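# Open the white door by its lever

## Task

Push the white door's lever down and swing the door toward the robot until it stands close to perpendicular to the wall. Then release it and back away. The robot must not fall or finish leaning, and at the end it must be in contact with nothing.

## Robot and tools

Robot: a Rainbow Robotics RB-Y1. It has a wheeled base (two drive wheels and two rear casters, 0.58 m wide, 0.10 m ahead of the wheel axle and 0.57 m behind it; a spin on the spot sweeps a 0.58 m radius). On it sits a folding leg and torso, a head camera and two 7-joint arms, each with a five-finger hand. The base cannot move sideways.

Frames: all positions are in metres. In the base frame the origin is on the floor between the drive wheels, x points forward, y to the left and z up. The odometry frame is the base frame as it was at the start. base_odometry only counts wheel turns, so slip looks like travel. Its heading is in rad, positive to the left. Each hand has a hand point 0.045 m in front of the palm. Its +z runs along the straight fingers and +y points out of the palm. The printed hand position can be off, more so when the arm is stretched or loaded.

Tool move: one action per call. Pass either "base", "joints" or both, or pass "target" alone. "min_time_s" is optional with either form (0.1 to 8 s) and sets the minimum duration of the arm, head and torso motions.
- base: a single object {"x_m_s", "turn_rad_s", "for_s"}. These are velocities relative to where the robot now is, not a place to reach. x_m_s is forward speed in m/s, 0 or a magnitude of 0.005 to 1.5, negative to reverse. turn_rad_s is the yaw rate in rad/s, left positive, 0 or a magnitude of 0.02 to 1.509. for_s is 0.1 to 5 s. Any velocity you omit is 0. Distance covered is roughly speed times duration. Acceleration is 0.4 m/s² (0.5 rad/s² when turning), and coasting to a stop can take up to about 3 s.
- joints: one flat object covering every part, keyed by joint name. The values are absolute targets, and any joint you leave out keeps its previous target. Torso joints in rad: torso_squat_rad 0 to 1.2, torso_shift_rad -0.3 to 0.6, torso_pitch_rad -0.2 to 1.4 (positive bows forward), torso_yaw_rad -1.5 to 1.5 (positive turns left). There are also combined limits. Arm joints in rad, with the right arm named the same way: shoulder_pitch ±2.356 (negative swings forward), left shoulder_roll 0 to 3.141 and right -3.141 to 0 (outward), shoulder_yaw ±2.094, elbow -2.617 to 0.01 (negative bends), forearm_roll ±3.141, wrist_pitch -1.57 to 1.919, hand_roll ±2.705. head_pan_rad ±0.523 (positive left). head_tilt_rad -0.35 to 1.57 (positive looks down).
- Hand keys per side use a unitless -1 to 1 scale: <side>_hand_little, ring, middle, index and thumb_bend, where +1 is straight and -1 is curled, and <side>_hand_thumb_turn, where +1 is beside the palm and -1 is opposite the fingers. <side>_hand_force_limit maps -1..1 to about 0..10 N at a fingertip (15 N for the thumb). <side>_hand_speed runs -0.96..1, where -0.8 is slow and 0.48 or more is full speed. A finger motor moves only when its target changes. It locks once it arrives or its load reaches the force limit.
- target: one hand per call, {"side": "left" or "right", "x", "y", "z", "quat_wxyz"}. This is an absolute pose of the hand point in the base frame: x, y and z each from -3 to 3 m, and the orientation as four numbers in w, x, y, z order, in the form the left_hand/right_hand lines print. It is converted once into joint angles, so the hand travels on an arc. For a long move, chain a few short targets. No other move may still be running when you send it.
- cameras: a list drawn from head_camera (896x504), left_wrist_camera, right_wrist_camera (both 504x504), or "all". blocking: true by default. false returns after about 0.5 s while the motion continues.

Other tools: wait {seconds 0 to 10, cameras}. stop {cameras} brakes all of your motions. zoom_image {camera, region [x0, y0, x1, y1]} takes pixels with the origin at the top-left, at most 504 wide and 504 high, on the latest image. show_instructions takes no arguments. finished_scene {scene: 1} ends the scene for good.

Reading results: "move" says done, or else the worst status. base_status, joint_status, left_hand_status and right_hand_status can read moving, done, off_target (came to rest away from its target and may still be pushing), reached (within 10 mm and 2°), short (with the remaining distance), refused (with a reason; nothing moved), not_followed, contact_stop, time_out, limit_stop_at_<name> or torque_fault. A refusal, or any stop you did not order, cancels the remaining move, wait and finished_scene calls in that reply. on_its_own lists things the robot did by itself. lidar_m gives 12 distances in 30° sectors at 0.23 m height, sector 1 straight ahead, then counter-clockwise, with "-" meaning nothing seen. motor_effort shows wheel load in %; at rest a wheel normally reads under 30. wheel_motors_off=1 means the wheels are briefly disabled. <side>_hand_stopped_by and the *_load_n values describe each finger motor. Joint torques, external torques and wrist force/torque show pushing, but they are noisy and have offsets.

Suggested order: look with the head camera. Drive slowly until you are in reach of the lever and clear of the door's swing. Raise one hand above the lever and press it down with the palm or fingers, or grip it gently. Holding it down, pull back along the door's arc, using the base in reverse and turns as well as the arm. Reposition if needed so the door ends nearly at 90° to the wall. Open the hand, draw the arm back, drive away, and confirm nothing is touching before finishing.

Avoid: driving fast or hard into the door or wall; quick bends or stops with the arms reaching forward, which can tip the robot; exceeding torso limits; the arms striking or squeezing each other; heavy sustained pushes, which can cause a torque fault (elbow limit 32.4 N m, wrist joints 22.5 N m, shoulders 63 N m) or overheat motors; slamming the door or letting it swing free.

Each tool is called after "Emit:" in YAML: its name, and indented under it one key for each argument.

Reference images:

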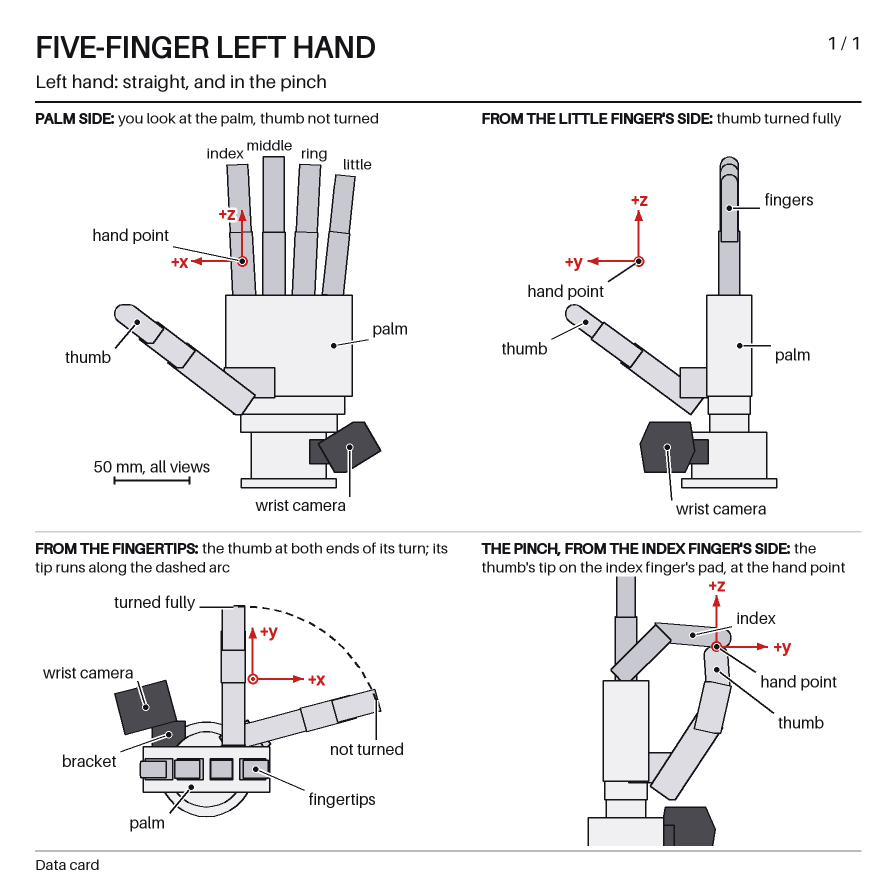

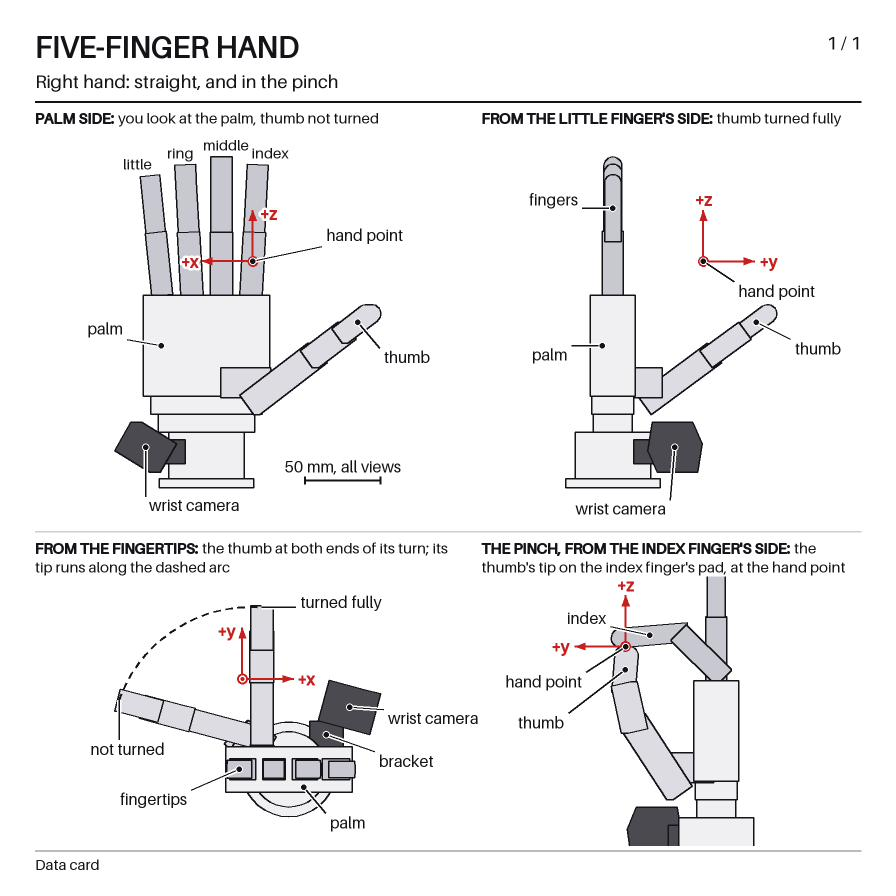

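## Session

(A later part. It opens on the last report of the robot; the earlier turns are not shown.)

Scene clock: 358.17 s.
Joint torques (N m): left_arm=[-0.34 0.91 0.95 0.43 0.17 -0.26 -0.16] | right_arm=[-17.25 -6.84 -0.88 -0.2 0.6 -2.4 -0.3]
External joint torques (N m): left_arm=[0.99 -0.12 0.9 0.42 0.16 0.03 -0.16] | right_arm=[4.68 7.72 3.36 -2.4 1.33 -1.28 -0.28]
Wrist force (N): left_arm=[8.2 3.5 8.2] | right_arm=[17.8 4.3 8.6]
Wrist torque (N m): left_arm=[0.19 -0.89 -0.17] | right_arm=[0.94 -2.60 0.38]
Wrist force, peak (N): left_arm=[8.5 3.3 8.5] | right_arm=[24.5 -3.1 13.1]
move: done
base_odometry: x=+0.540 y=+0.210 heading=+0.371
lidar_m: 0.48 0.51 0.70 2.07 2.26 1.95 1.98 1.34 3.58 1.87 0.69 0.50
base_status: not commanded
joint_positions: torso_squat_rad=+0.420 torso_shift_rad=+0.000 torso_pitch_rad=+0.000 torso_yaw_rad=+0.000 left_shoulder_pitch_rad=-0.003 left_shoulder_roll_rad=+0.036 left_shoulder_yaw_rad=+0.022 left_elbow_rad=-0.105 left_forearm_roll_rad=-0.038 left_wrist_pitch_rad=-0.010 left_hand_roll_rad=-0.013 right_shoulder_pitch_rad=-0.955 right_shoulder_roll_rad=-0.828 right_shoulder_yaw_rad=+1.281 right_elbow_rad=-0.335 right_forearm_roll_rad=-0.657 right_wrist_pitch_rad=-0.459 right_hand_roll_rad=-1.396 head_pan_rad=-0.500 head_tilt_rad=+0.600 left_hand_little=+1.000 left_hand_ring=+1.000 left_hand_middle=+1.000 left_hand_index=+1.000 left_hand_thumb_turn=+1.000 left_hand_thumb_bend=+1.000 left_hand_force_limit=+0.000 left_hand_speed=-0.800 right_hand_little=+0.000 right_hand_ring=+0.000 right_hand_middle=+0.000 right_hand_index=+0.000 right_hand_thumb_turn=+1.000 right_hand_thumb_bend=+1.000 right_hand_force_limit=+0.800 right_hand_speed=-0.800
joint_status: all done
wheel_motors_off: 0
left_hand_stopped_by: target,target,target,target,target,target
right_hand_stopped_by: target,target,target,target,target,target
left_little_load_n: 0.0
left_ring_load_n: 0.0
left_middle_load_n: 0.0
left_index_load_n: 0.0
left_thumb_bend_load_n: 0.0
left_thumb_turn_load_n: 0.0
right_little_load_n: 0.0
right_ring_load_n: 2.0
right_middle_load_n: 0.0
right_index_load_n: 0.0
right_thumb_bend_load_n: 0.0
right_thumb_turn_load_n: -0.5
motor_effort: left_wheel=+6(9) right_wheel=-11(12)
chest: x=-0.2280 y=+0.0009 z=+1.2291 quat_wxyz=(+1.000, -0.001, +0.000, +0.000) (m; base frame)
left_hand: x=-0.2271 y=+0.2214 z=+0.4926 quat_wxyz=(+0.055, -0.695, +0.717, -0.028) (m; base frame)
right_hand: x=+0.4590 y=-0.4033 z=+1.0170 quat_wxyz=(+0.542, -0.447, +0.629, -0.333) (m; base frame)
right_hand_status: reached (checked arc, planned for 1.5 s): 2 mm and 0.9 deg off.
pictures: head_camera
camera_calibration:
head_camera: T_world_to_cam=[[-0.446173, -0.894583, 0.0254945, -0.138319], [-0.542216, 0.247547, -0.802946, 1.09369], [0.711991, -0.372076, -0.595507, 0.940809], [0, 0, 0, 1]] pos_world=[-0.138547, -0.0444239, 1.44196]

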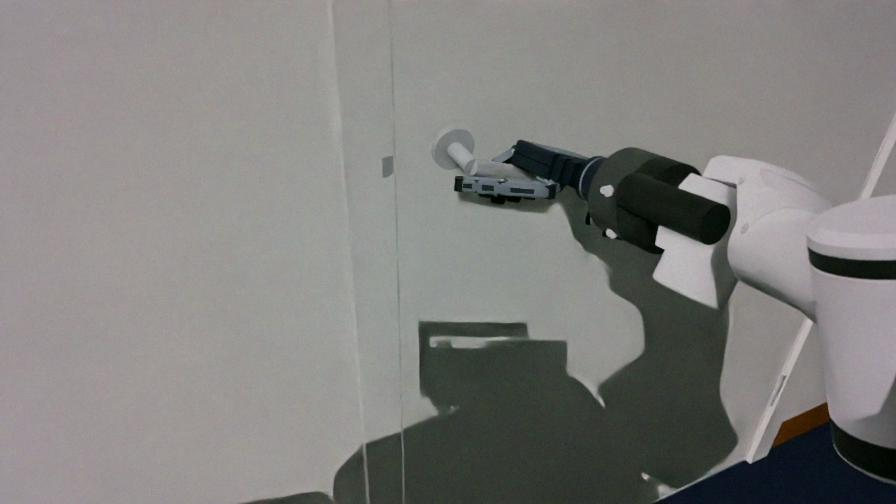

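Emit:
move:
  joints: {"torso_squat_rad": 0.49}
  min_time_s: 1.5

Emit:
move:
  target: {"side": "right", "x": 0.459, "y": -0.392, "z": 1.011, "quat_wxyz": [0.5875, -0.3935, 0.6565, -0.2627]}
  min_time_s: 1.5
  cameras: ["head_camera"]

Emit:
zoom_image:
  camera: "head_camera"
  region: [400, 70, 620, 220]

Scene clock: 366.23 s.
Joint torques (N m): left_arm=[-0.76 1.13 1.05 0.13 -0.06 -0.22 -0.22] | right_arm=[-7.37 -8.7 0.89 0.99 2.01 0.65 0.63]
External joint torques (N m): left_arm=[0.58 0.11 1 0.13 -0.07 0.07 -0.22] | right_arm=[14.6 5.85 5.14 -1.19 2.74 1.77 0.65]
Wrist force (N): left_arm=[8.2 3.1 8.2] | right_arm=[8.3 -7.4 13.9]
Wrist torque (N m): left_arm=[0.14 -0.87 -0.16] | right_arm=[0.55 -2.18 0.41]
Wrist force, peak (N): left_arm=[8.7 3.1 8.7] | right_arm=[18.8 4.6 8.8]
move: done
base_odometry: x=+0.540 y=+0.210 heading=+0.371
lidar_m: 0.48 0.51 0.72 2.05 2.27 1.96 1.98 1.32 3.60 1.87 0.70 0.51
base_status: not commanded
joint_positions: torso_squat_rad=+0.490 torso_shift_rad=+0.000 torso_pitch_rad=-0.001 torso_yaw_rad=+0.000 left_shoulder_pitch_rad=-0.003 left_shoulder_roll_rad=+0.036 left_shoulder_yaw_rad=+0.022 left_elbow_rad=-0.105 left_forearm_roll_rad=-0.038 left_wrist_pitch_rad=-0.010 left_hand_roll_rad=-0.013 right_shoulder_pitch_rad=-0.958 right_shoulder_roll_rad=-0.828 right_shoulder_yaw_rad=+1.281 right_elbow_rad=-0.335 right_forearm_roll_rad=-0.657 right_wrist_pitch_rad=-0.459 right_hand_roll_rad=-1.396 head_pan_rad=-0.500 head_tilt_rad=+0.600 left_hand_little=+1.000 left_hand_ring=+1.000 left_hand_middle=+1.000 left_hand_index=+1.000 left_hand_thumb_turn=+1.000 left_hand_thumb_bend=+1.000 left_hand_force_limit=+0.000 left_hand_speed=-0.800 right_hand_little=+0.000 right_hand_ring=+0.000 right_hand_middle=+0.000 right_hand_index=+0.000 right_hand_thumb_turn=+1.000 right_hand_thumb_bend=+1.000 right_hand_force_limit=+0.800 right_hand_speed=-0.800
joint_status: all done
wheel_motors_off: 0
left_hand_stopped_by: target,target,target,target,target,target
right_hand_stopped_by: target,target,target,target,target,target
left_little_load_n: 0.0
left_ring_load_n: 0.0
left_middle_load_n: 0.0
left_index_load_n: 0.0
left_thumb_bend_load_n: 0.0
left_thumb_turn_load_n: 0.0
right_little_load_n: 0.0
right_ring_load_n: 0.0
right_middle_load_n: 0.0
right_index_load_n: 3.0
right_thumb_bend_load_n: 0.0
right_thumb_turn_load_n: -0.5
motor_effort: left_wheel=+7(9) right_wheel=-11(11)
chest: x=-0.2282 y=+0.0010 z=+1.2076 quat_wxyz=(+1.000, -0.001, +0.000, +0.000) (m; base frame)
left_hand: x=-0.2270 y=+0.2214 z=+0.4710 quat_wxyz=(+0.055, -0.695, +0.717, -0.028) (m; base frame)
right_hand: x=+0.4599 y=-0.4021 z=+0.9976 quat_wxyz=(+0.544, -0.447, +0.628, -0.333) (m; base frame)
pictures: none

Scene clock: 368.07 s.
Joint torques (N m): left_arm=[-0.32 1.34 0.71 0.4 0.23 -0.41 -0.12] | right_arm=[-17.61 -4.87 -0.58 -1.24 0.65 -3.83 -0.49]
External joint torques (N m): left_arm=[1.01 0.31 0.66 0.39 0.22 -0.12 -0.12] | right_arm=[4.41 9.54 3.12 -3.97 1.52 -2.78 -0.47]
Wrist force (N): left_arm=[8.1 2.7 8.1] | right_arm=[21.0 -0.8 15.1]
Wrist torque (N m): left_arm=[0.06 -0.90 -0.14] | right_arm=[0.50 -2.86 0.35]
Wrist force, peak (N): left_arm=[8.5 2.5 8.5] | right_arm=[21.9 -2.4 23.8]
move: done
base_odometry: x=+0.540 y=+0.210 heading=+0.371
lidar_m: 0.48 0.51 0.71 2.07 2.26 1.95 1.98 1.32 3.59 1.88 0.70 0.51
base_status: not commanded
joint_positions: torso_squat_rad=+0.490 torso_shift_rad=+0.000 torso_pitch_rad=+0.000 torso_yaw_rad=+0.000 left_shoulder_pitch_rad=-0.003 left_shoulder_roll_rad=+0.036 left_shoulder_yaw_rad=+0.022 left_elbow_rad=-0.105 left_forearm_roll_rad=-0.038 left_wrist_pitch_rad=-0.010 left_hand_roll_rad=-0.013 right_shoulder_pitch_rad=-0.971 right_shoulder_roll_rad=-0.807 right_shoulder_yaw_rad=+1.334 right_elbow_rad=-0.266 right_forearm_roll_rad=-0.661 right_wrist_pitch_rad=-0.527 right_hand_roll_rad=-1.639 head_pan_rad=-0.500 head_tilt_rad=+0.600 left_hand_little=+1.000 left_hand_ring=+1.000 left_hand_middle=+1.000 left_hand_index=+1.000 left_hand_thumb_turn=+1.000 left_hand_thumb_bend=+1.000 left_hand_force_limit=+0.000 left_hand_speed=-0.800 right_hand_little=+0.000 right_hand_ring=+0.000 right_hand_middle=+0.000 right_hand_index=+0.000 right_hand_thumb_turn=+1.000 right_hand_thumb_bend=+1.000 right_hand_force_limit=+0.800 right_hand_speed=-0.800
joint_status: all done
wheel_motors_off: 0
left_hand_stopped_by: target,target,target,target,target,target
right_hand_stopped_by: target,target,target,target,target,target
left_little_load_n: 0.0
left_ring_load_n: 0.0
left_middle_load_n: 0.0
left_index_load_n: 0.0
left_thumb_bend_load_n: 0.0
left_thumb_turn_load_n: 0.0
right_little_load_n: 0.0
right_ring_load_n: 3.5
right_middle_load_n: 0.0
right_index_load_n: 0.0
right_thumb_bend_load_n: 0.0
right_thumb_turn_load_n: 0.0
motor_effort: left_wheel=+6(9) right_wheel=-11(12)
chest: x=-0.2278 y=+0.0008 z=+1.2076 quat_wxyz=(+1.000, -0.001, +0.000, +0.000) (m; base frame)
left_hand: x=-0.2272 y=+0.2214 z=+0.4711 quat_wxyz=(+0.055, -0.695, +0.717, -0.028) (m; base frame)
right_hand: x=+0.4589 y=-0.3937 z=+1.0120 quat_wxyz=(+0.581, -0.388, +0.661, -0.273) (m; base frame)
right_hand_status: reached (checked arc, as near as the solve gets, planned for 1.5 s): 2 mm and 1.6 deg off.
pictures: head_camera
camera_calibration:
head_camera: T_world_to_cam=[[-0.446167, -0.894587, 0.0254953, -0.137771], [-0.542427, 0.247652, -0.802771, 1.07628], [0.711834, -0.371999, -0.595742, 0.928143], [0, 0, 0, 1]] pos_world=[-0.138347, -0.0445235, 1.42045]

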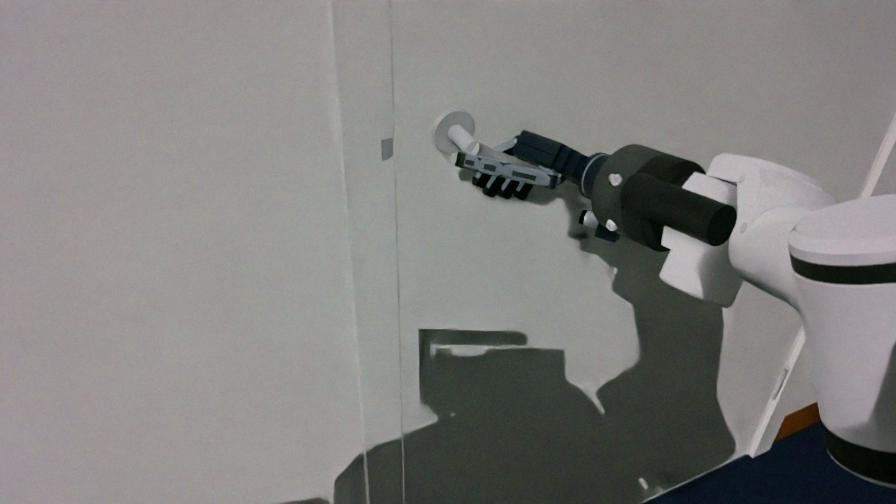

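Scaled by 2.291 from the camera's 896x504 image, which has a finer 1280x720 frame.

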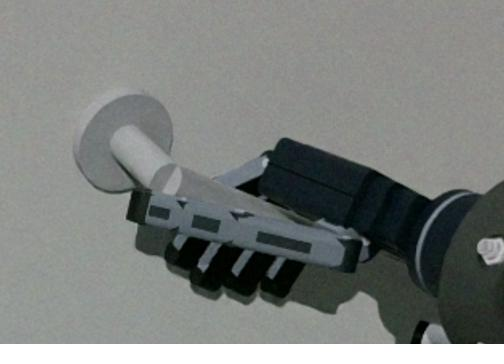

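Emit:
move:
  base: {"x_m_s": -0.08, "for_s": 0.7}
  cameras: ["head_camera"]

Emit:
zoom_image:
  camera: "head_camera"
  region: [360, 70, 640, 270]

Scene clock: 376.87 s.
Joint torques (N m): left_arm=[-1.29 1.22 0.98 0.16 0.26 -0.38 -0.06] | right_arm=[-16.66 -6.48 -1.47 0.01 0.21 -1.69 -0.05]
External joint torques (N m): left_arm=[0.05 0.19 0.93 0.15 0.25 -0.09 -0.06] | right_arm=[5.31 7.92 2.24 -2.72 1.08 -0.65 -0.03]
Wrist force (N): left_arm=[8.2 2.8 7.7] | right_arm=[17.7 4.3 2.9]
Wrist torque (N m): left_arm=[0.10 -0.90 -0.14] | right_arm=[1.16 -2.52 0.44]
Wrist force, peak (N): left_arm=[8.5 3.1 8.8] | right_arm=[50.2 -47.4 212.0]
move: done
base_odometry: x=+0.488 y=+0.190 heading=+0.369
lidar_m: 0.54 0.57 0.80 2.24 2.24 1.90 1.99 1.27 3.50 2.12 0.71 0.56
base_status: done (sent for 0.7 of 0.7 s)
joint_positions: torso_squat_rad=+0.490 torso_shift_rad=+0.000 torso_pitch_rad=+0.000 torso_yaw_rad=+0.000 left_shoulder_pitch_rad=-0.003 left_shoulder_roll_rad=+0.036 left_shoulder_yaw_rad=+0.022 left_elbow_rad=-0.105 left_forearm_roll_rad=-0.038 left_wrist_pitch_rad=-0.010 left_hand_roll_rad=-0.013 right_shoulder_pitch_rad=-0.971 right_shoulder_roll_rad=-0.807 right_shoulder_yaw_rad=+1.334 right_elbow_rad=-0.266 right_forearm_roll_rad=-0.661 right_wrist_pitch_rad=-0.527 right_hand_roll_rad=-1.639 head_pan_rad=-0.500 head_tilt_rad=+0.600 left_hand_little=+1.000 left_hand_ring=+1.000 left_hand_middle=+1.000 left_hand_index=+1.000 left_hand_thumb_turn=+1.000 left_hand_thumb_bend=+1.000 left_hand_force_limit=+0.000 left_hand_speed=-0.800 right_hand_little=+0.000 right_hand_ring=+0.359 right_hand_middle=+0.328 right_hand_index=+0.328 right_hand_thumb_turn=+1.000 right_hand_thumb_bend=+1.000 right_hand_force_limit=+0.800 right_hand_speed=-0.800
joint_status: not commanded
wheel_motors_off: 0
left_hand_stopped_by: target,target,target,target,target,target
right_hand_stopped_by: target,target,target,target,target,target
left_little_load_n: 0.0
left_ring_load_n: 0.0
left_middle_load_n: 0.0
left_index_load_n: 0.0
left_thumb_bend_load_n: 0.0
left_thumb_turn_load_n: 0.0
right_little_load_n: 0.0
right_ring_load_n: 1.5
right_middle_load_n: -2.0
right_index_load_n: 0.0
right_thumb_bend_load_n: 0.0
right_thumb_turn_load_n: -0.5
on_its_own: the wheels pushed hard for 0.2 s: something may have held the robot back, and base_odometry may count slip
motor_effort: left_wheel=-13(27) right_wheel=+8(87)
chest: x=-0.2282 y=+0.0009 z=+1.2075 quat_wxyz=(+1.000, -0.001, +0.000, +0.000) (m; base frame)
left_hand: x=-0.2272 y=+0.2214 z=+0.4710 quat_wxyz=(+0.055, -0.695, +0.717, -0.028) (m; base frame)
right_hand: x=+0.4587 y=-0.3931 z=+1.0123 quat_wxyz=(+0.582, -0.388, +0.661, -0.273) (m; base frame)
pictures: head_camera
camera_calibration:
head_camera: T_world_to_cam=[[-0.446306, -0.89452, 0.0253784, -0.137755], [-0.541964, 0.24762, -0.803094, 1.07651], [0.712099, -0.37218, -0.595312, 0.927953], [0, 0, 0, 1]] pos_world=[-0.138847, -0.0444239, 1.42046]

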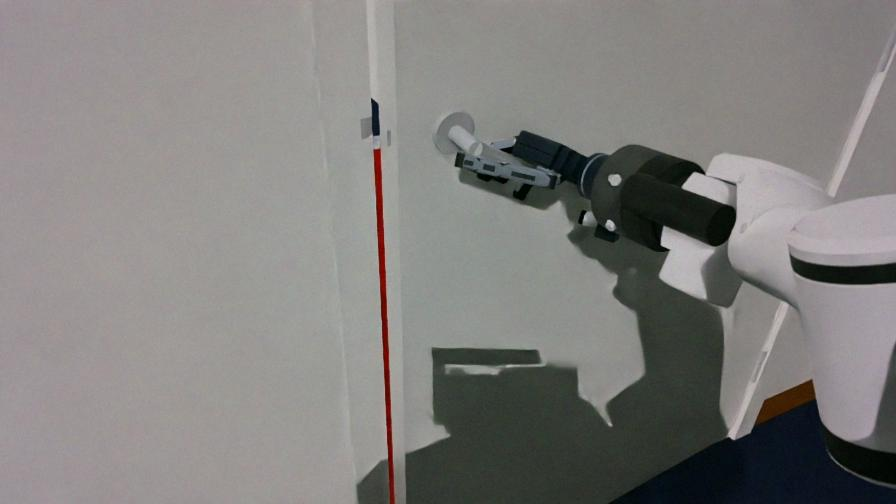

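Scaled by 1.800 from the camera's 896x504 image, which has a finer 1280x720 frame.

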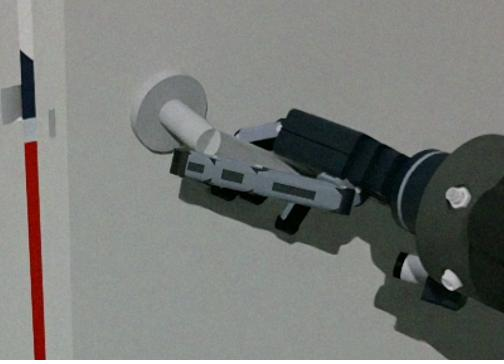

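Emit:
move:
  joints: {"right_hand_index": -0.1, "right_hand_middle": -0.1, "right_hand_ring": -0.1, "right_hand_little": -0.1, "right_hand_force_limit": 1.0}

Emit:
move:
  base: {"x_m_s": -0.06, "for_s": 1.2}
  cameras: ["head_camera"]

Emit:
zoom_image:
  camera: "head_camera"
  region: [360, 70, 640, 270]

Scene clock: 387.37 s.
Joint torques (N m): left_arm=[-1.32 1.3 0.51 0.4 0.23 -0.3 -0.29] | right_arm=[-17.57 -6.88 -1.52 -0.27 0.23 -1.72 -0.22]
External joint torques (N m): left_arm=[0.02 0.28 0.46 0.39 0.22 -0.01 -0.29] | right_arm=[4.46 7.52 2.19 -3 1.1 -0.67 -0.2]
Wrist force (N): left_arm=[7.8 3.4 8.3] | right_arm=[15.3 2.5 0.4]
Wrist torque (N m): left_arm=[0.17 -0.85 -0.19] | right_arm=[1.20 -2.50 0.38]
Wrist force, peak (N): left_arm=[8.1 2.8 9.0] | right_arm=[19.7 3.3 4.4]
move: done
base_odometry: x=+0.488 y=+0.190 heading=+0.369
lidar_m: 0.54 0.56 0.79 2.24 2.22 1.90 1.98 1.27 3.52 2.10 0.68 0.55
base_status: not commanded
joint_positions: torso_squat_rad=+0.490 torso_shift_rad=+0.000 torso_pitch_rad=+0.000 torso_yaw_rad=+0.000 left_shoulder_pitch_rad=-0.003 left_shoulder_roll_rad=+0.036 left_shoulder_yaw_rad=+0.022 left_elbow_rad=-0.105 left_forearm_roll_rad=-0.038 left_wrist_pitch_rad=-0.010 left_hand_roll_rad=-0.013 right_shoulder_pitch_rad=-0.971 right_shoulder_roll_rad=-0.807 right_shoulder_yaw_rad=+1.334 right_elbow_rad=-0.266 right_forearm_roll_rad=-0.661 right_wrist_pitch_rad=-0.527 right_hand_roll_rad=-1.639 head_pan_rad=-0.500 head_tilt_rad=+0.600 left_hand_little=+1.000 left_hand_ring=+1.000 left_hand_middle=+1.000 left_hand_index=+1.000 left_hand_thumb_turn=+1.000 left_hand_thumb_bend=+1.000 left_hand_force_limit=+0.000 left_hand_speed=-0.800 right_hand_little=-0.100 right_hand_ring=-0.100 right_hand_middle=-0.100 right_hand_index=-0.100 right_hand_thumb_turn=+1.000 right_hand_thumb_bend=+1.000 right_hand_force_limit=+1.000 right_hand_speed=-0.800
joint_status: all done
wheel_motors_off: 0
left_hand_stopped_by: target,target,target,target,target,target
right_hand_stopped_by: target,target,target,target,target,target
left_little_load_n: 0.0
left_ring_load_n: 0.0
left_middle_load_n: 0.0
left_index_load_n: 0.0
left_thumb_bend_load_n: 0.0
left_thumb_turn_load_n: 0.0
right_little_load_n: 1.0
right_ring_load_n: 0.5
right_middle_load_n: 0.0
right_index_load_n: 0.0
right_thumb_bend_load_n: 0.0
right_thumb_turn_load_n: 0.0
motor_effort: left_wheel=-15(16) right_wheel=+11(12)
chest: x=-0.2282 y=+0.0009 z=+1.2075 quat_wxyz=(+1.000, -0.001, +0.000, +0.000) (m; base frame)
left_hand: x=-0.2272 y=+0.2214 z=+0.4710 quat_wxyz=(+0.055, -0.695, +0.717, -0.028) (m; base frame)
right_hand: x=+0.4586 y=-0.3931 z=+1.0122 quat_wxyz=(+0.581, -0.388, +0.661, -0.273) (m; base frame)
pictures: none

Scene clock: 389.37 s.
Joint torques (N m): left_arm=[-1.44 0.98 1.12 0.45 0.07 -0.2 0.01] | right_arm=[-16.74 -2.48 -1.63 -2.54 1.07 -2.5 -0.1]
External joint torques (N m): left_arm=[-0.1 -0.05 1.07 0.44 0.06 0.09 0.02] | right_arm=[5.28 11.93 2.07 -5.27 1.93 -1.45 -0.08]
Wrist force (N): left_arm=[7.8 3.0 8.1] | right_arm=[18.0 -4.4 3.7]
Wrist torque (N m): left_arm=[0.11 -0.85 -0.18] | right_arm=[0.66 -2.61 0.43]
Wrist force, peak (N): left_arm=[7.9 3.1 9.1] | right_arm=[18.9 -0.9 22.0]
move: done
base_odometry: x=+0.421 y=+0.164 heading=+0.368
lidar_m: 0.61 0.65 0.88 2.55 2.19 1.83 1.95 1.20 3.39 2.40 0.68 0.55
base_status: done (sent for 1.2 of 1.2 s)
joint_positions: torso_squat_rad=+0.490 torso_shift_rad=+0.000 torso_pitch_rad=-0.001 torso_yaw_rad=+0.000 left_shoulder_pitch_rad=-0.003 left_shoulder_roll_rad=+0.036 left_shoulder_yaw_rad=+0.022 left_elbow_rad=-0.105 left_forearm_roll_rad=-0.038 left_wrist_pitch_rad=-0.010 left_hand_roll_rad=-0.013 right_shoulder_pitch_rad=-0.971 right_shoulder_roll_rad=-0.808 right_shoulder_yaw_rad=+1.334 right_elbow_rad=-0.266 right_forearm_roll_rad=-0.661 right_wrist_pitch_rad=-0.527 right_hand_roll_rad=-1.639 head_pan_rad=-0.500 head_tilt_rad=+0.600 left_hand_little=+1.000 left_hand_ring=+1.000 left_hand_middle=+1.000 left_hand_index=+1.000 left_hand_thumb_turn=+1.000 left_hand_thumb_bend=+1.000 left_hand_force_limit=+0.000 left_hand_speed=-0.800 right_hand_little=-0.100 right_hand_ring=-0.100 right_hand_middle=-0.100 right_hand_index=-0.100 right_hand_thumb_turn=+1.000 right_hand_thumb_bend=+1.000 right_hand_force_limit=+1.000 right_hand_speed=-0.800
joint_status: not commanded
wheel_motors_off: 0
left_hand_stopped_by: target,target,target,target,target,target
right_hand_stopped_by: target,target,target,target,target,target
left_little_load_n: 0.0
left_ring_load_n: 0.0
left_middle_load_n: 0.0
left_index_load_n: 0.0
left_thumb_bend_load_n: 0.0
left_thumb_turn_load_n: 0.0
right_little_load_n: 0.0
right_ring_load_n: 0.0
right_middle_load_n: 0.0
right_index_load_n: 0.0
right_thumb_bend_load_n: 0.0
right_thumb_turn_load_n: -0.5
motor_effort: left_wheel=-10(26) right_wheel=-5(19)
chest: x=-0.2283 y=+0.0008 z=+1.2075 quat_wxyz=(+1.000, -0.001, +0.000, +0.000) (m; base frame)
left_hand: x=-0.2272 y=+0.2214 z=+0.4710 quat_wxyz=(+0.055, -0.695, +0.717, -0.028) (m; base frame)
right_hand: x=+0.4585 y=-0.3942 z=+1.0128 quat_wxyz=(+0.581, -0.388, +0.661, -0.274) (m; base frame)
pictures: head_camera
camera_calibration:
head_camera: T_world_to_cam=[[-0.446406, -0.894475, 0.0252338, -0.137606], [-0.541825, 0.247752, -0.803147, 1.07655], [0.712142, -0.372202, -0.595247, 0.927937], [0, 0, 0, 1]] pos_world=[-0.138947, -0.0444236, 1.42045]

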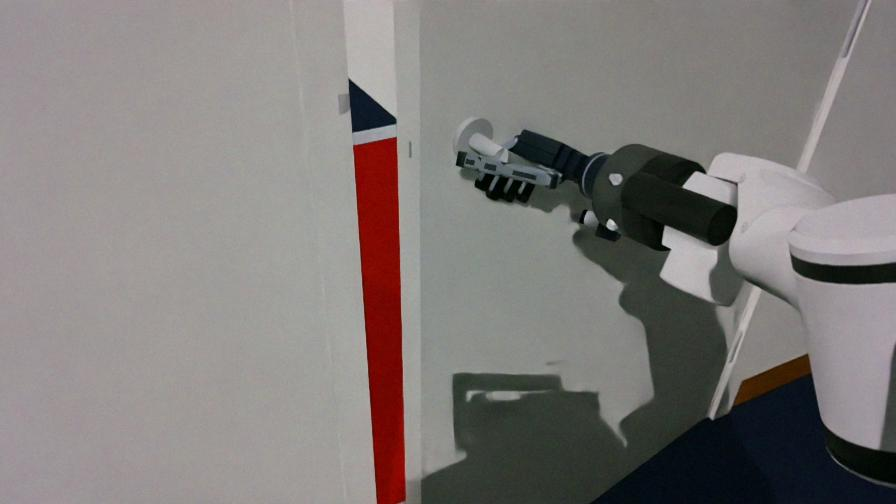

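Scaled by 1.800 from the camera's 896x504 image, which has a finer 1280x720 frame.

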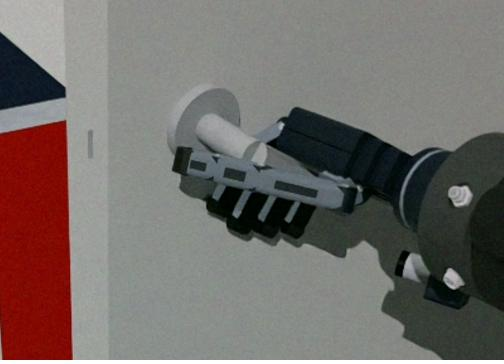

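Emit:
move:
  target: {"side": "right", "x": 0.418, "y": -0.424, "z": 1.018, "quat_wxyz": [0.5752, -0.5105, 0.5790, -0.2710]}
  min_time_s: 2.5
  cameras: ["head_camera"]

Emit:
zoom_image:
  camera: "head_camera"
  region: [360, 70, 640, 270]

Scene clock: 421.90 s.
Joint torques (N m): left_arm=[-0.94 1.15 0.5 0.51 -0.08 -0.24 -0.09] | right_arm=[-13.62 -12.41 -0.43 2.63 -0.05 -0.62 0]
External joint torques (N m): left_arm=[0.4 0.12 0.45 0.5 -0.09 0.05 -0.09] | right_arm=[7.1 3.01 3.56 -1.11 1.25 0.09 0.02]
Wrist force (N): left_arm=[7.4 2.8 7.7] | right_arm=[11.6 6.7 2.5]
Wrist torque (N m): left_arm=[0.12 -0.75 -0.18] | right_arm=[1.20 -2.28 0.31]
Wrist force, peak (N): left_arm=[8.6 3.4 8.4] | right_arm=[19.7 -2.7 3.4]
move: short
base_odometry: x=+0.421 y=+0.164 heading=+0.368
lidar_m: 0.61 0.64 0.89 2.55 2.19 1.84 1.94 1.20 3.38 2.38 0.65 0.53
base_status: not commanded
joint_positions: torso_squat_rad=+0.490 torso_shift_rad=+0.000 torso_pitch_rad=+0.000 torso_yaw_rad=+0.000 left_shoulder_pitch_rad=-0.003 left_shoulder_roll_rad=+0.036 left_shoulder_yaw_rad=+0.022 left_elbow_rad=-0.105 left_forearm_roll_rad=-0.038 left_wrist_pitch_rad=-0.010 left_hand_roll_rad=-0.013 right_shoulder_pitch_rad=-0.961 right_shoulder_roll_rad=-0.927 right_shoulder_yaw_rad=+1.418 right_elbow_rad=-0.267 right_forearm_roll_rad=-0.543 right_wrist_pitch_rad=-0.734 right_hand_roll_rad=-1.601 head_pan_rad=-0.500 head_tilt_rad=+0.600 left_hand_little=+1.000 left_hand_ring=+1.000 left_hand_middle=+1.000 left_hand_index=+1.000 left_hand_thumb_turn=+1.000 left_hand_thumb_bend=+1.000 left_hand_force_limit=+0.000 left_hand_speed=-0.800 right_hand_little=-0.100 right_hand_ring=-0.100 right_hand_middle=-0.100 right_hand_index=-0.100 right_hand_thumb_turn=+1.000 right_hand_thumb_bend=+1.000 right_hand_force_limit=+1.000 right_hand_speed=-0.800
joint_status: all done
wheel_motors_off: 0
left_hand_stopped_by: target,target,target,target,target,target
right_hand_stopped_by: target,target,target,target,target,target
left_little_load_n: 0.0
left_ring_load_n: 0.0
left_middle_load_n: 0.0
left_index_load_n: 0.0
left_thumb_bend_load_n: 0.0
left_thumb_turn_load_n: 0.0
right_little_load_n: 0.5
right_ring_load_n: -0.5
right_middle_load_n: 0.0
right_index_load_n: 0.0
right_thumb_bend_load_n: 0.0
right_thumb_turn_load_n: 0.0
motor_effort: left_wheel=-8(12) right_wheel=-7(8)
chest: x=-0.2282 y=+0.0009 z=+1.2075 quat_wxyz=(+1.000, -0.001, +0.000, +0.000) (m; base frame)
left_hand: x=-0.2272 y=+0.2214 z=+0.4710 quat_wxyz=(+0.055, -0.695, +0.717, -0.028) (m; base frame)
right_hand: x=+0.4182 y=-0.4234 z=+1.0195 quat_wxyz=(+0.561, -0.500, +0.590, -0.295) (m; base frame)
right_hand_status: short (checked arc, as near as the solve gets, planned for 2.5 s): 2 mm and 3.7 deg off. The place is met; only the turn is off.
pictures: head_camera
camera_calibration:
head_camera: T_world_to_cam=[[-0.446258, -0.894542, 0.0254502, -0.137762], [-0.542004, 0.24754, -0.803091, 1.07647], [0.712099, -0.37218, -0.595313, 0.927991], [0, 0, 0, 1]] pos_world=[-0.138846, -0.0443241, 1.42046]

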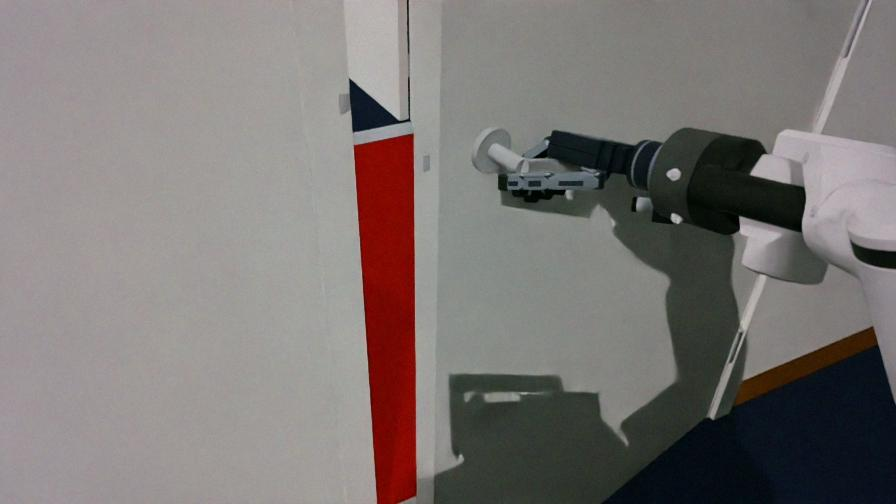

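Scaled by 1.800 from the camera's 896x504 image, which has a finer 1280x720 frame.

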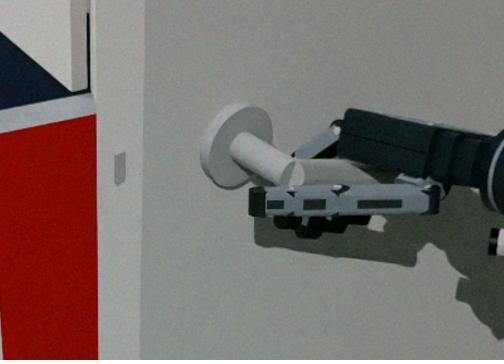

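Emit:
move:
  target: {"side": "right", "x": 0.355, "y": -0.443, "z": 1.02, "quat_wxyz": [0.5843, -0.5304, 0.5607, -0.2506]}
  min_time_s: 2.5
  cameras: ["head_camera"]

Emit:
move:
  target: {"side": "right", "x": 0.295, "y": -0.467, "z": 1.022, "quat_wxyz": [0.5916, -0.5470, 0.5445, -0.2330]}
  min_time_s: 2.5
  cameras: ["head_camera"]

Emit:
zoom_image:
  camera: "head_camera"
  region: [460, 50, 740, 250]

Scene clock: 437.60 s.
Joint torques (N m): left_arm=[-0.93 0.95 0.51 0.33 0.01 -0.18 -0.05] | right_arm=[-12.83 -13.59 -1.04 2.51 -0.3 -0.93 -0.4]
External joint torques (N m): left_arm=[0.41 -0.07 0.46 0.32 0 0.11 -0.05] | right_arm=[5.48 3.47 3.29 -1.66 1.3 -0.2 -0.38]
Wrist force (N): left_arm=[7.8 3.3 7.4] | right_arm=[12.2 5.6 1.3]
Wrist torque (N m): left_arm=[0.19 -0.88 -0.22] | right_arm=[1.26 -2.20 0.21]
Wrist force, peak (N): left_arm=[8.4 2.9 8.6] | right_arm=[19.2 6.0 2.9]
move: done
base_odometry: x=+0.421 y=+0.164 heading=+0.368
lidar_m: 0.61 0.65 0.88 2.54 2.17 1.83 1.95 1.22 3.40 2.40 0.51 0.47
base_status: not commanded
joint_positions: torso_squat_rad=+0.490 torso_shift_rad=+0.000 torso_pitch_rad=+0.000 torso_yaw_rad=+0.000 left_shoulder_pitch_rad=-0.003 left_shoulder_roll_rad=+0.036 left_shoulder_yaw_rad=+0.022 left_elbow_rad=-0.105 left_forearm_roll_rad=-0.038 left_wrist_pitch_rad=-0.010 left_hand_roll_rad=-0.013 right_shoulder_pitch_rad=-0.866 right_shoulder_roll_rad=-1.045 right_shoulder_yaw_rad=+1.421 right_elbow_rad=-0.296 right_forearm_roll_rad=-0.543 right_wrist_pitch_rad=-0.976 right_hand_roll_rad=-1.616 head_pan_rad=-0.500 head_tilt_rad=+0.600 left_hand_little=+1.000 left_hand_ring=+1.000 left_hand_middle=+1.000 left_hand_index=+1.000 left_hand_thumb_turn=+1.000 left_hand_thumb_bend=+1.000 left_hand_force_limit=+0.000 left_hand_speed=-0.800 right_hand_little=-0.100 right_hand_ring=-0.100 right_hand_middle=-0.100 right_hand_index=-0.100 right_hand_thumb_turn=+1.000 right_hand_thumb_bend=+1.000 right_hand_force_limit=+1.000 right_hand_speed=-0.800
joint_status: all done
wheel_motors_off: 0
left_hand_stopped_by: target,target,target,target,target,target
right_hand_stopped_by: target,target,target,target,target,target
left_little_load_n: 0.0
left_ring_load_n: 0.0
left_middle_load_n: 0.0
left_index_load_n: 0.0
left_thumb_bend_load_n: 0.0
left_thumb_turn_load_n: 0.5
right_little_load_n: 0.5
right_ring_load_n: 0.0
right_middle_load_n: 0.0
right_index_load_n: 0.0
right_thumb_bend_load_n: 0.0
right_thumb_turn_load_n: 0.0
motor_effort: left_wheel=-9(10) right_wheel=-7(8)
chest: x=-0.2282 y=+0.0009 z=+1.2075 quat_wxyz=(+1.000, -0.001, +0.000, +0.000) (m; base frame)
left_hand: x=-0.2272 y=+0.2214 z=+0.4710 quat_wxyz=(+0.055, -0.695, +0.717, -0.028) (m; base frame)
right_hand: x=+0.3559 y=-0.4432 z=+1.0210 quat_wxyz=(+0.584, -0.529, +0.561, -0.253) (m; base frame)
right_hand_status: reached (checked arc, planned for 2.5 s): 1 mm and 0.3 deg off.
pictures: head_camera
camera_calibration:
head_camera: T_world_to_cam=[[-0.44617, -0.894587, 0.0254337, -0.137684], [-0.542042, 0.247509, -0.803075, 1.0765], [0.712125, -0.372094, -0.595335, 0.927958], [0, 0, 0, 1]] pos_world=[-0.138746, -0.0443241, 1.42046]

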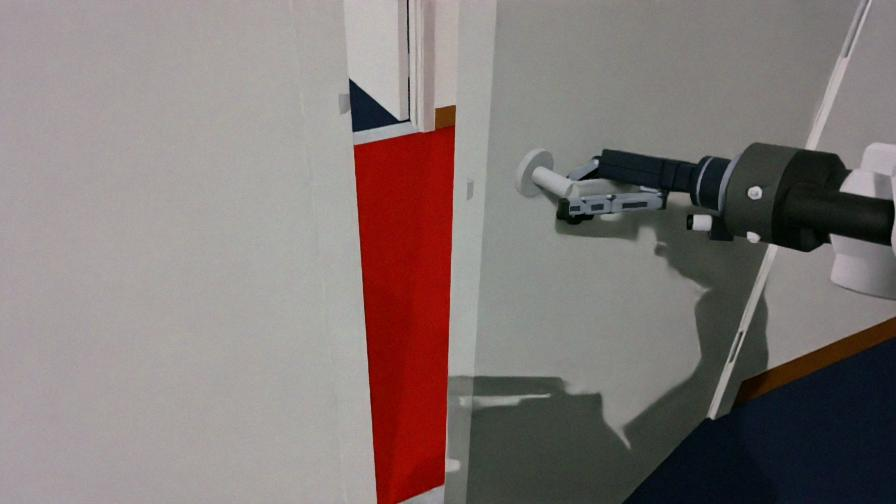

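Scene clock: 440.43 s.
Joint torques (N m): left_arm=[-0.77 0.79 0.92 0.25 0.3 -0.34 -0.16] | right_arm=[-11.11 -13.31 -4 1.33 -0.11 -2.94 0.03]
External joint torques (N m): left_arm=[0.56 -0.24 0.87 0.24 0.29 -0.04 -0.16] | right_arm=[4.65 5.54 0.64 -3.2 1.63 -2.15 0.05]
Wrist force (N): left_arm=[7.6 3.2 8.1] | right_arm=[19.5 5.9 3.3]
Wrist torque (N m): left_arm=[0.14 -0.80 -0.20] | right_arm=[1.15 -2.45 0.57]
Wrist force, peak (N): left_arm=[8.4 3.5 8.5] | right_arm=[20.4 5.9 2.0]
move: done
base_odometry: x=+0.421 y=+0.164 heading=+0.368
lidar_m: 0.62 0.65 0.89 2.55 2.20 1.83 1.95 1.20 3.41 2.38 0.45 0.64
base_status: not commanded
joint_positions: torso_squat_rad=+0.490 torso_shift_rad=+0.000 torso_pitch_rad=+0.000 torso_yaw_rad=+0.000 left_shoulder_pitch_rad=-0.003 left_shoulder_roll_rad=+0.036 left_shoulder_yaw_rad=+0.022 left_elbow_rad=-0.105 left_forearm_roll_rad=-0.038 left_wrist_pitch_rad=-0.010 left_hand_roll_rad=-0.013 right_shoulder_pitch_rad=-0.760 right_shoulder_roll_rad=-1.160 right_shoulder_yaw_rad=+1.408 right_elbow_rad=-0.348 right_forearm_roll_rad=-0.566 right_wrist_pitch_rad=-1.147 right_hand_roll_rad=-1.593 head_pan_rad=-0.500 head_tilt_rad=+0.600 left_hand_little=+1.000 left_hand_ring=+1.000 left_hand_middle=+1.000 left_hand_index=+1.000 left_hand_thumb_turn=+1.000 left_hand_thumb_bend=+1.000 left_hand_force_limit=+0.000 left_hand_speed=-0.800 right_hand_little=-0.100 right_hand_ring=-0.100 right_hand_middle=-0.100 right_hand_index=-0.100 right_hand_thumb_turn=+1.000 right_hand_thumb_bend=+1.000 right_hand_force_limit=+1.000 right_hand_speed=-0.800
joint_status: all done
wheel_motors_off: 0
left_hand_stopped_by: target,target,target,target,target,target
right_hand_stopped_by: target,target,target,target,target,target
left_little_load_n: 0.0
left_ring_load_n: 0.0
left_middle_load_n: 0.0
left_index_load_n: 0.0
left_thumb_bend_load_n: 0.0
left_thumb_turn_load_n: 0.0
right_little_load_n: 1.0
right_ring_load_n: 0.0
right_middle_load_n: 0.0
right_index_load_n: 0.0
right_thumb_bend_load_n: 0.0
right_thumb_turn_load_n: -0.5
motor_effort: left_wheel=-8(11) right_wheel=-8(8)
chest: x=-0.2281 y=+0.0009 z=+1.2075 quat_wxyz=(+1.000, -0.001, +0.000, +0.000) (m; base frame)
left_hand: x=-0.2272 y=+0.2214 z=+0.4710 quat_wxyz=(+0.055, -0.695, +0.717, -0.028) (m; base frame)
right_hand: x=+0.2958 y=-0.4679 z=+1.0228 quat_wxyz=(+0.594, -0.548, +0.542, -0.230) (m; base frame)
right_hand_status: reached (checked arc, planned for 2.5 s): 1 mm and 0.6 deg off.
pictures: head_camera
camera_calibration:
head_camera: T_world_to_cam=[[-0.44617, -0.894587, 0.0254337, -0.137684], [-0.542042, 0.247509, -0.803075, 1.0765], [0.712125, -0.372094, -0.595335, 0.927958], [0, 0, 0, 1]] pos_world=[-0.138746, -0.0443241, 1.42046]

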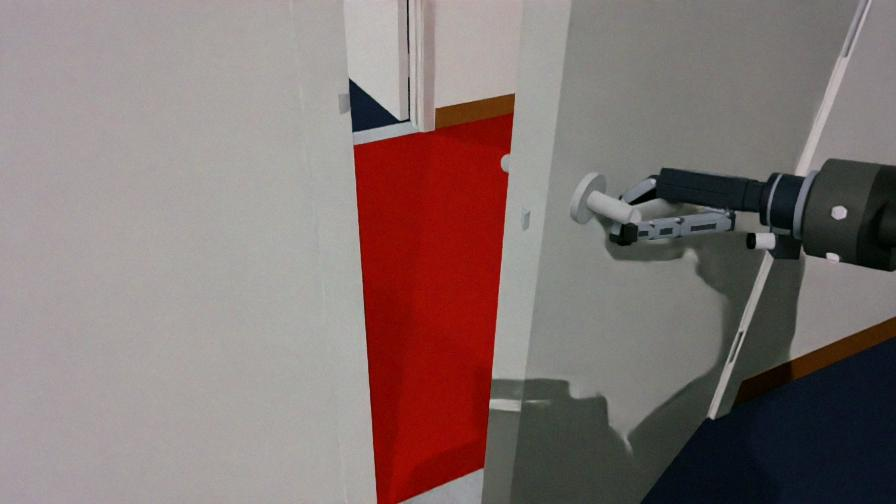

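Scaled by 1.800 from the camera's 896x504 image, which has a finer 1280x720 frame.

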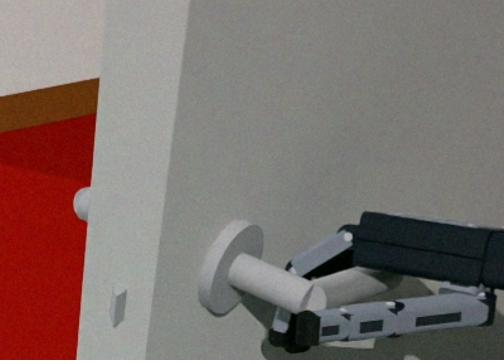

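Emit:
move:
  target: {"side": "right", "x": 0.205, "y": -0.512, "z": 1.022, "quat_wxyz": [0.6015, -0.5709, 0.5194, -0.2061]}
  min_time_s: 3
  cameras: ["head_camera"]

Emit:
zoom_image:
  camera: "head_camera"
  region: [560, 50, 896, 290]

Scene clock: 471.87 s.
Joint torques (N m): left_arm=[-0.79 0.93 0.93 0.21 0.17 -0.53 -0.13] | right_arm=[-7.63 -17.24 -2.94 4.69 -0.36 -1.04 0.14]
External joint torques (N m): left_arm=[0.55 -0.1 0.88 0.2 0.16 -0.24 -0.13] | right_arm=[4.36 4.18 0.95 -0.69 1.52 -0.25 0.16]
Wrist force (N): left_arm=[7.6 3.5 8.1] | right_arm=[13.3 7.5 3.0]
Wrist torque (N m): left_arm=[0.21 -0.80 -0.21] | right_arm=[1.29 -2.31 0.42]
Wrist force, peak (N): left_arm=[8.5 3.5 8.4] | right_arm=[30.3 0.7 5.9]
move: done
base_odometry: x=+0.421 y=+0.164 heading=+0.368
lidar_m: 0.61 0.65 0.90 2.56 2.19 1.83 1.95 1.21 3.41 2.38 0.44 0.64
base_status: not commanded
joint_positions: torso_squat_rad=+0.490 torso_shift_rad=+0.000 torso_pitch_rad=+0.000 torso_yaw_rad=+0.000 left_shoulder_pitch_rad=-0.003 left_shoulder_roll_rad=+0.036 left_shoulder_yaw_rad=+0.022 left_elbow_rad=-0.105 left_forearm_roll_rad=-0.038 left_wrist_pitch_rad=-0.010 left_hand_roll_rad=-0.013 right_shoulder_pitch_rad=-0.585 right_shoulder_roll_rad=-1.245 right_shoulder_yaw_rad=+1.388 right_elbow_rad=-0.267 right_forearm_roll_rad=-0.614 right_wrist_pitch_rad=-1.411 right_hand_roll_rad=-1.571 head_pan_rad=-0.500 head_tilt_rad=+0.600 left_hand_little=+1.000 left_hand_ring=+1.000 left_hand_middle=+1.000 left_hand_index=+1.000 left_hand_thumb_turn=+1.000 left_hand_thumb_bend=+1.000 left_hand_force_limit=+0.000 left_hand_speed=-0.800 right_hand_little=-0.100 right_hand_ring=-0.100 right_hand_middle=-0.100 right_hand_index=-0.100 right_hand_thumb_turn=+1.000 right_hand_thumb_bend=+1.000 right_hand_force_limit=+1.000 right_hand_speed=-0.800
joint_status: all done
wheel_motors_off: 0
left_hand_stopped_by: target,target,target,target,target,target
right_hand_stopped_by: target,target,target,target,target,target
left_little_load_n: 0.0
left_ring_load_n: 0.0
left_middle_load_n: 0.0
left_index_load_n: 0.0
left_thumb_bend_load_n: 0.0
left_thumb_turn_load_n: 0.0
right_little_load_n: 0.5
right_ring_load_n: 0.0
right_middle_load_n: 0.0
right_index_load_n: 0.0
right_thumb_bend_load_n: 0.0
right_thumb_turn_load_n: 0.0
motor_effort: left_wheel=-7(10) right_wheel=-8(9)
chest: x=-0.2280 y=+0.0009 z=+1.2076 quat_wxyz=(+1.000, -0.001, +0.000, +0.000) (m; base frame)
left_hand: x=-0.2273 y=+0.2214 z=+0.4710 quat_wxyz=(+0.055, -0.695, +0.717, -0.028) (m; base frame)
right_hand: x=+0.2052 y=-0.5117 z=+1.0228 quat_wxyz=(+0.593, -0.568, +0.527, -0.219) (m; base frame)
right_hand_status: reached (checked arc, as near as the solve gets, planned for 3.0 s): 1 mm and 1.9 deg off.
pictures: head_camera
camera_calibration:
head_camera: T_world_to_cam=[[-0.446173, -0.894583, 0.0254945, -0.137815], [-0.542216, 0.247547, -0.802946, 1.07637], [0.711991, -0.372076, -0.595507, 0.928077], [0, 0, 0, 1]] pos_world=[-0.138647, -0.0444239, 1.42046]

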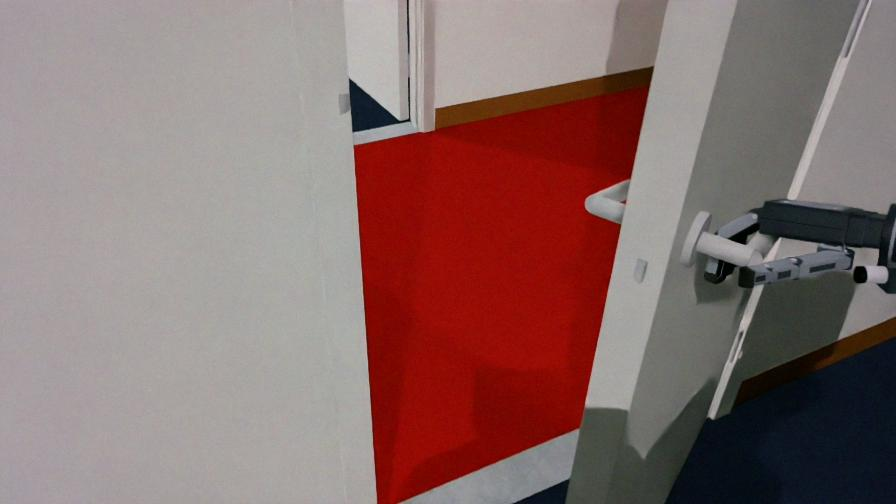

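Scaled by 1.500 from the camera's 896x504 image, which has a finer 1280x720 frame.

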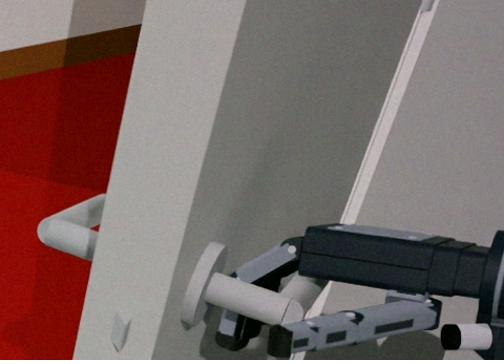

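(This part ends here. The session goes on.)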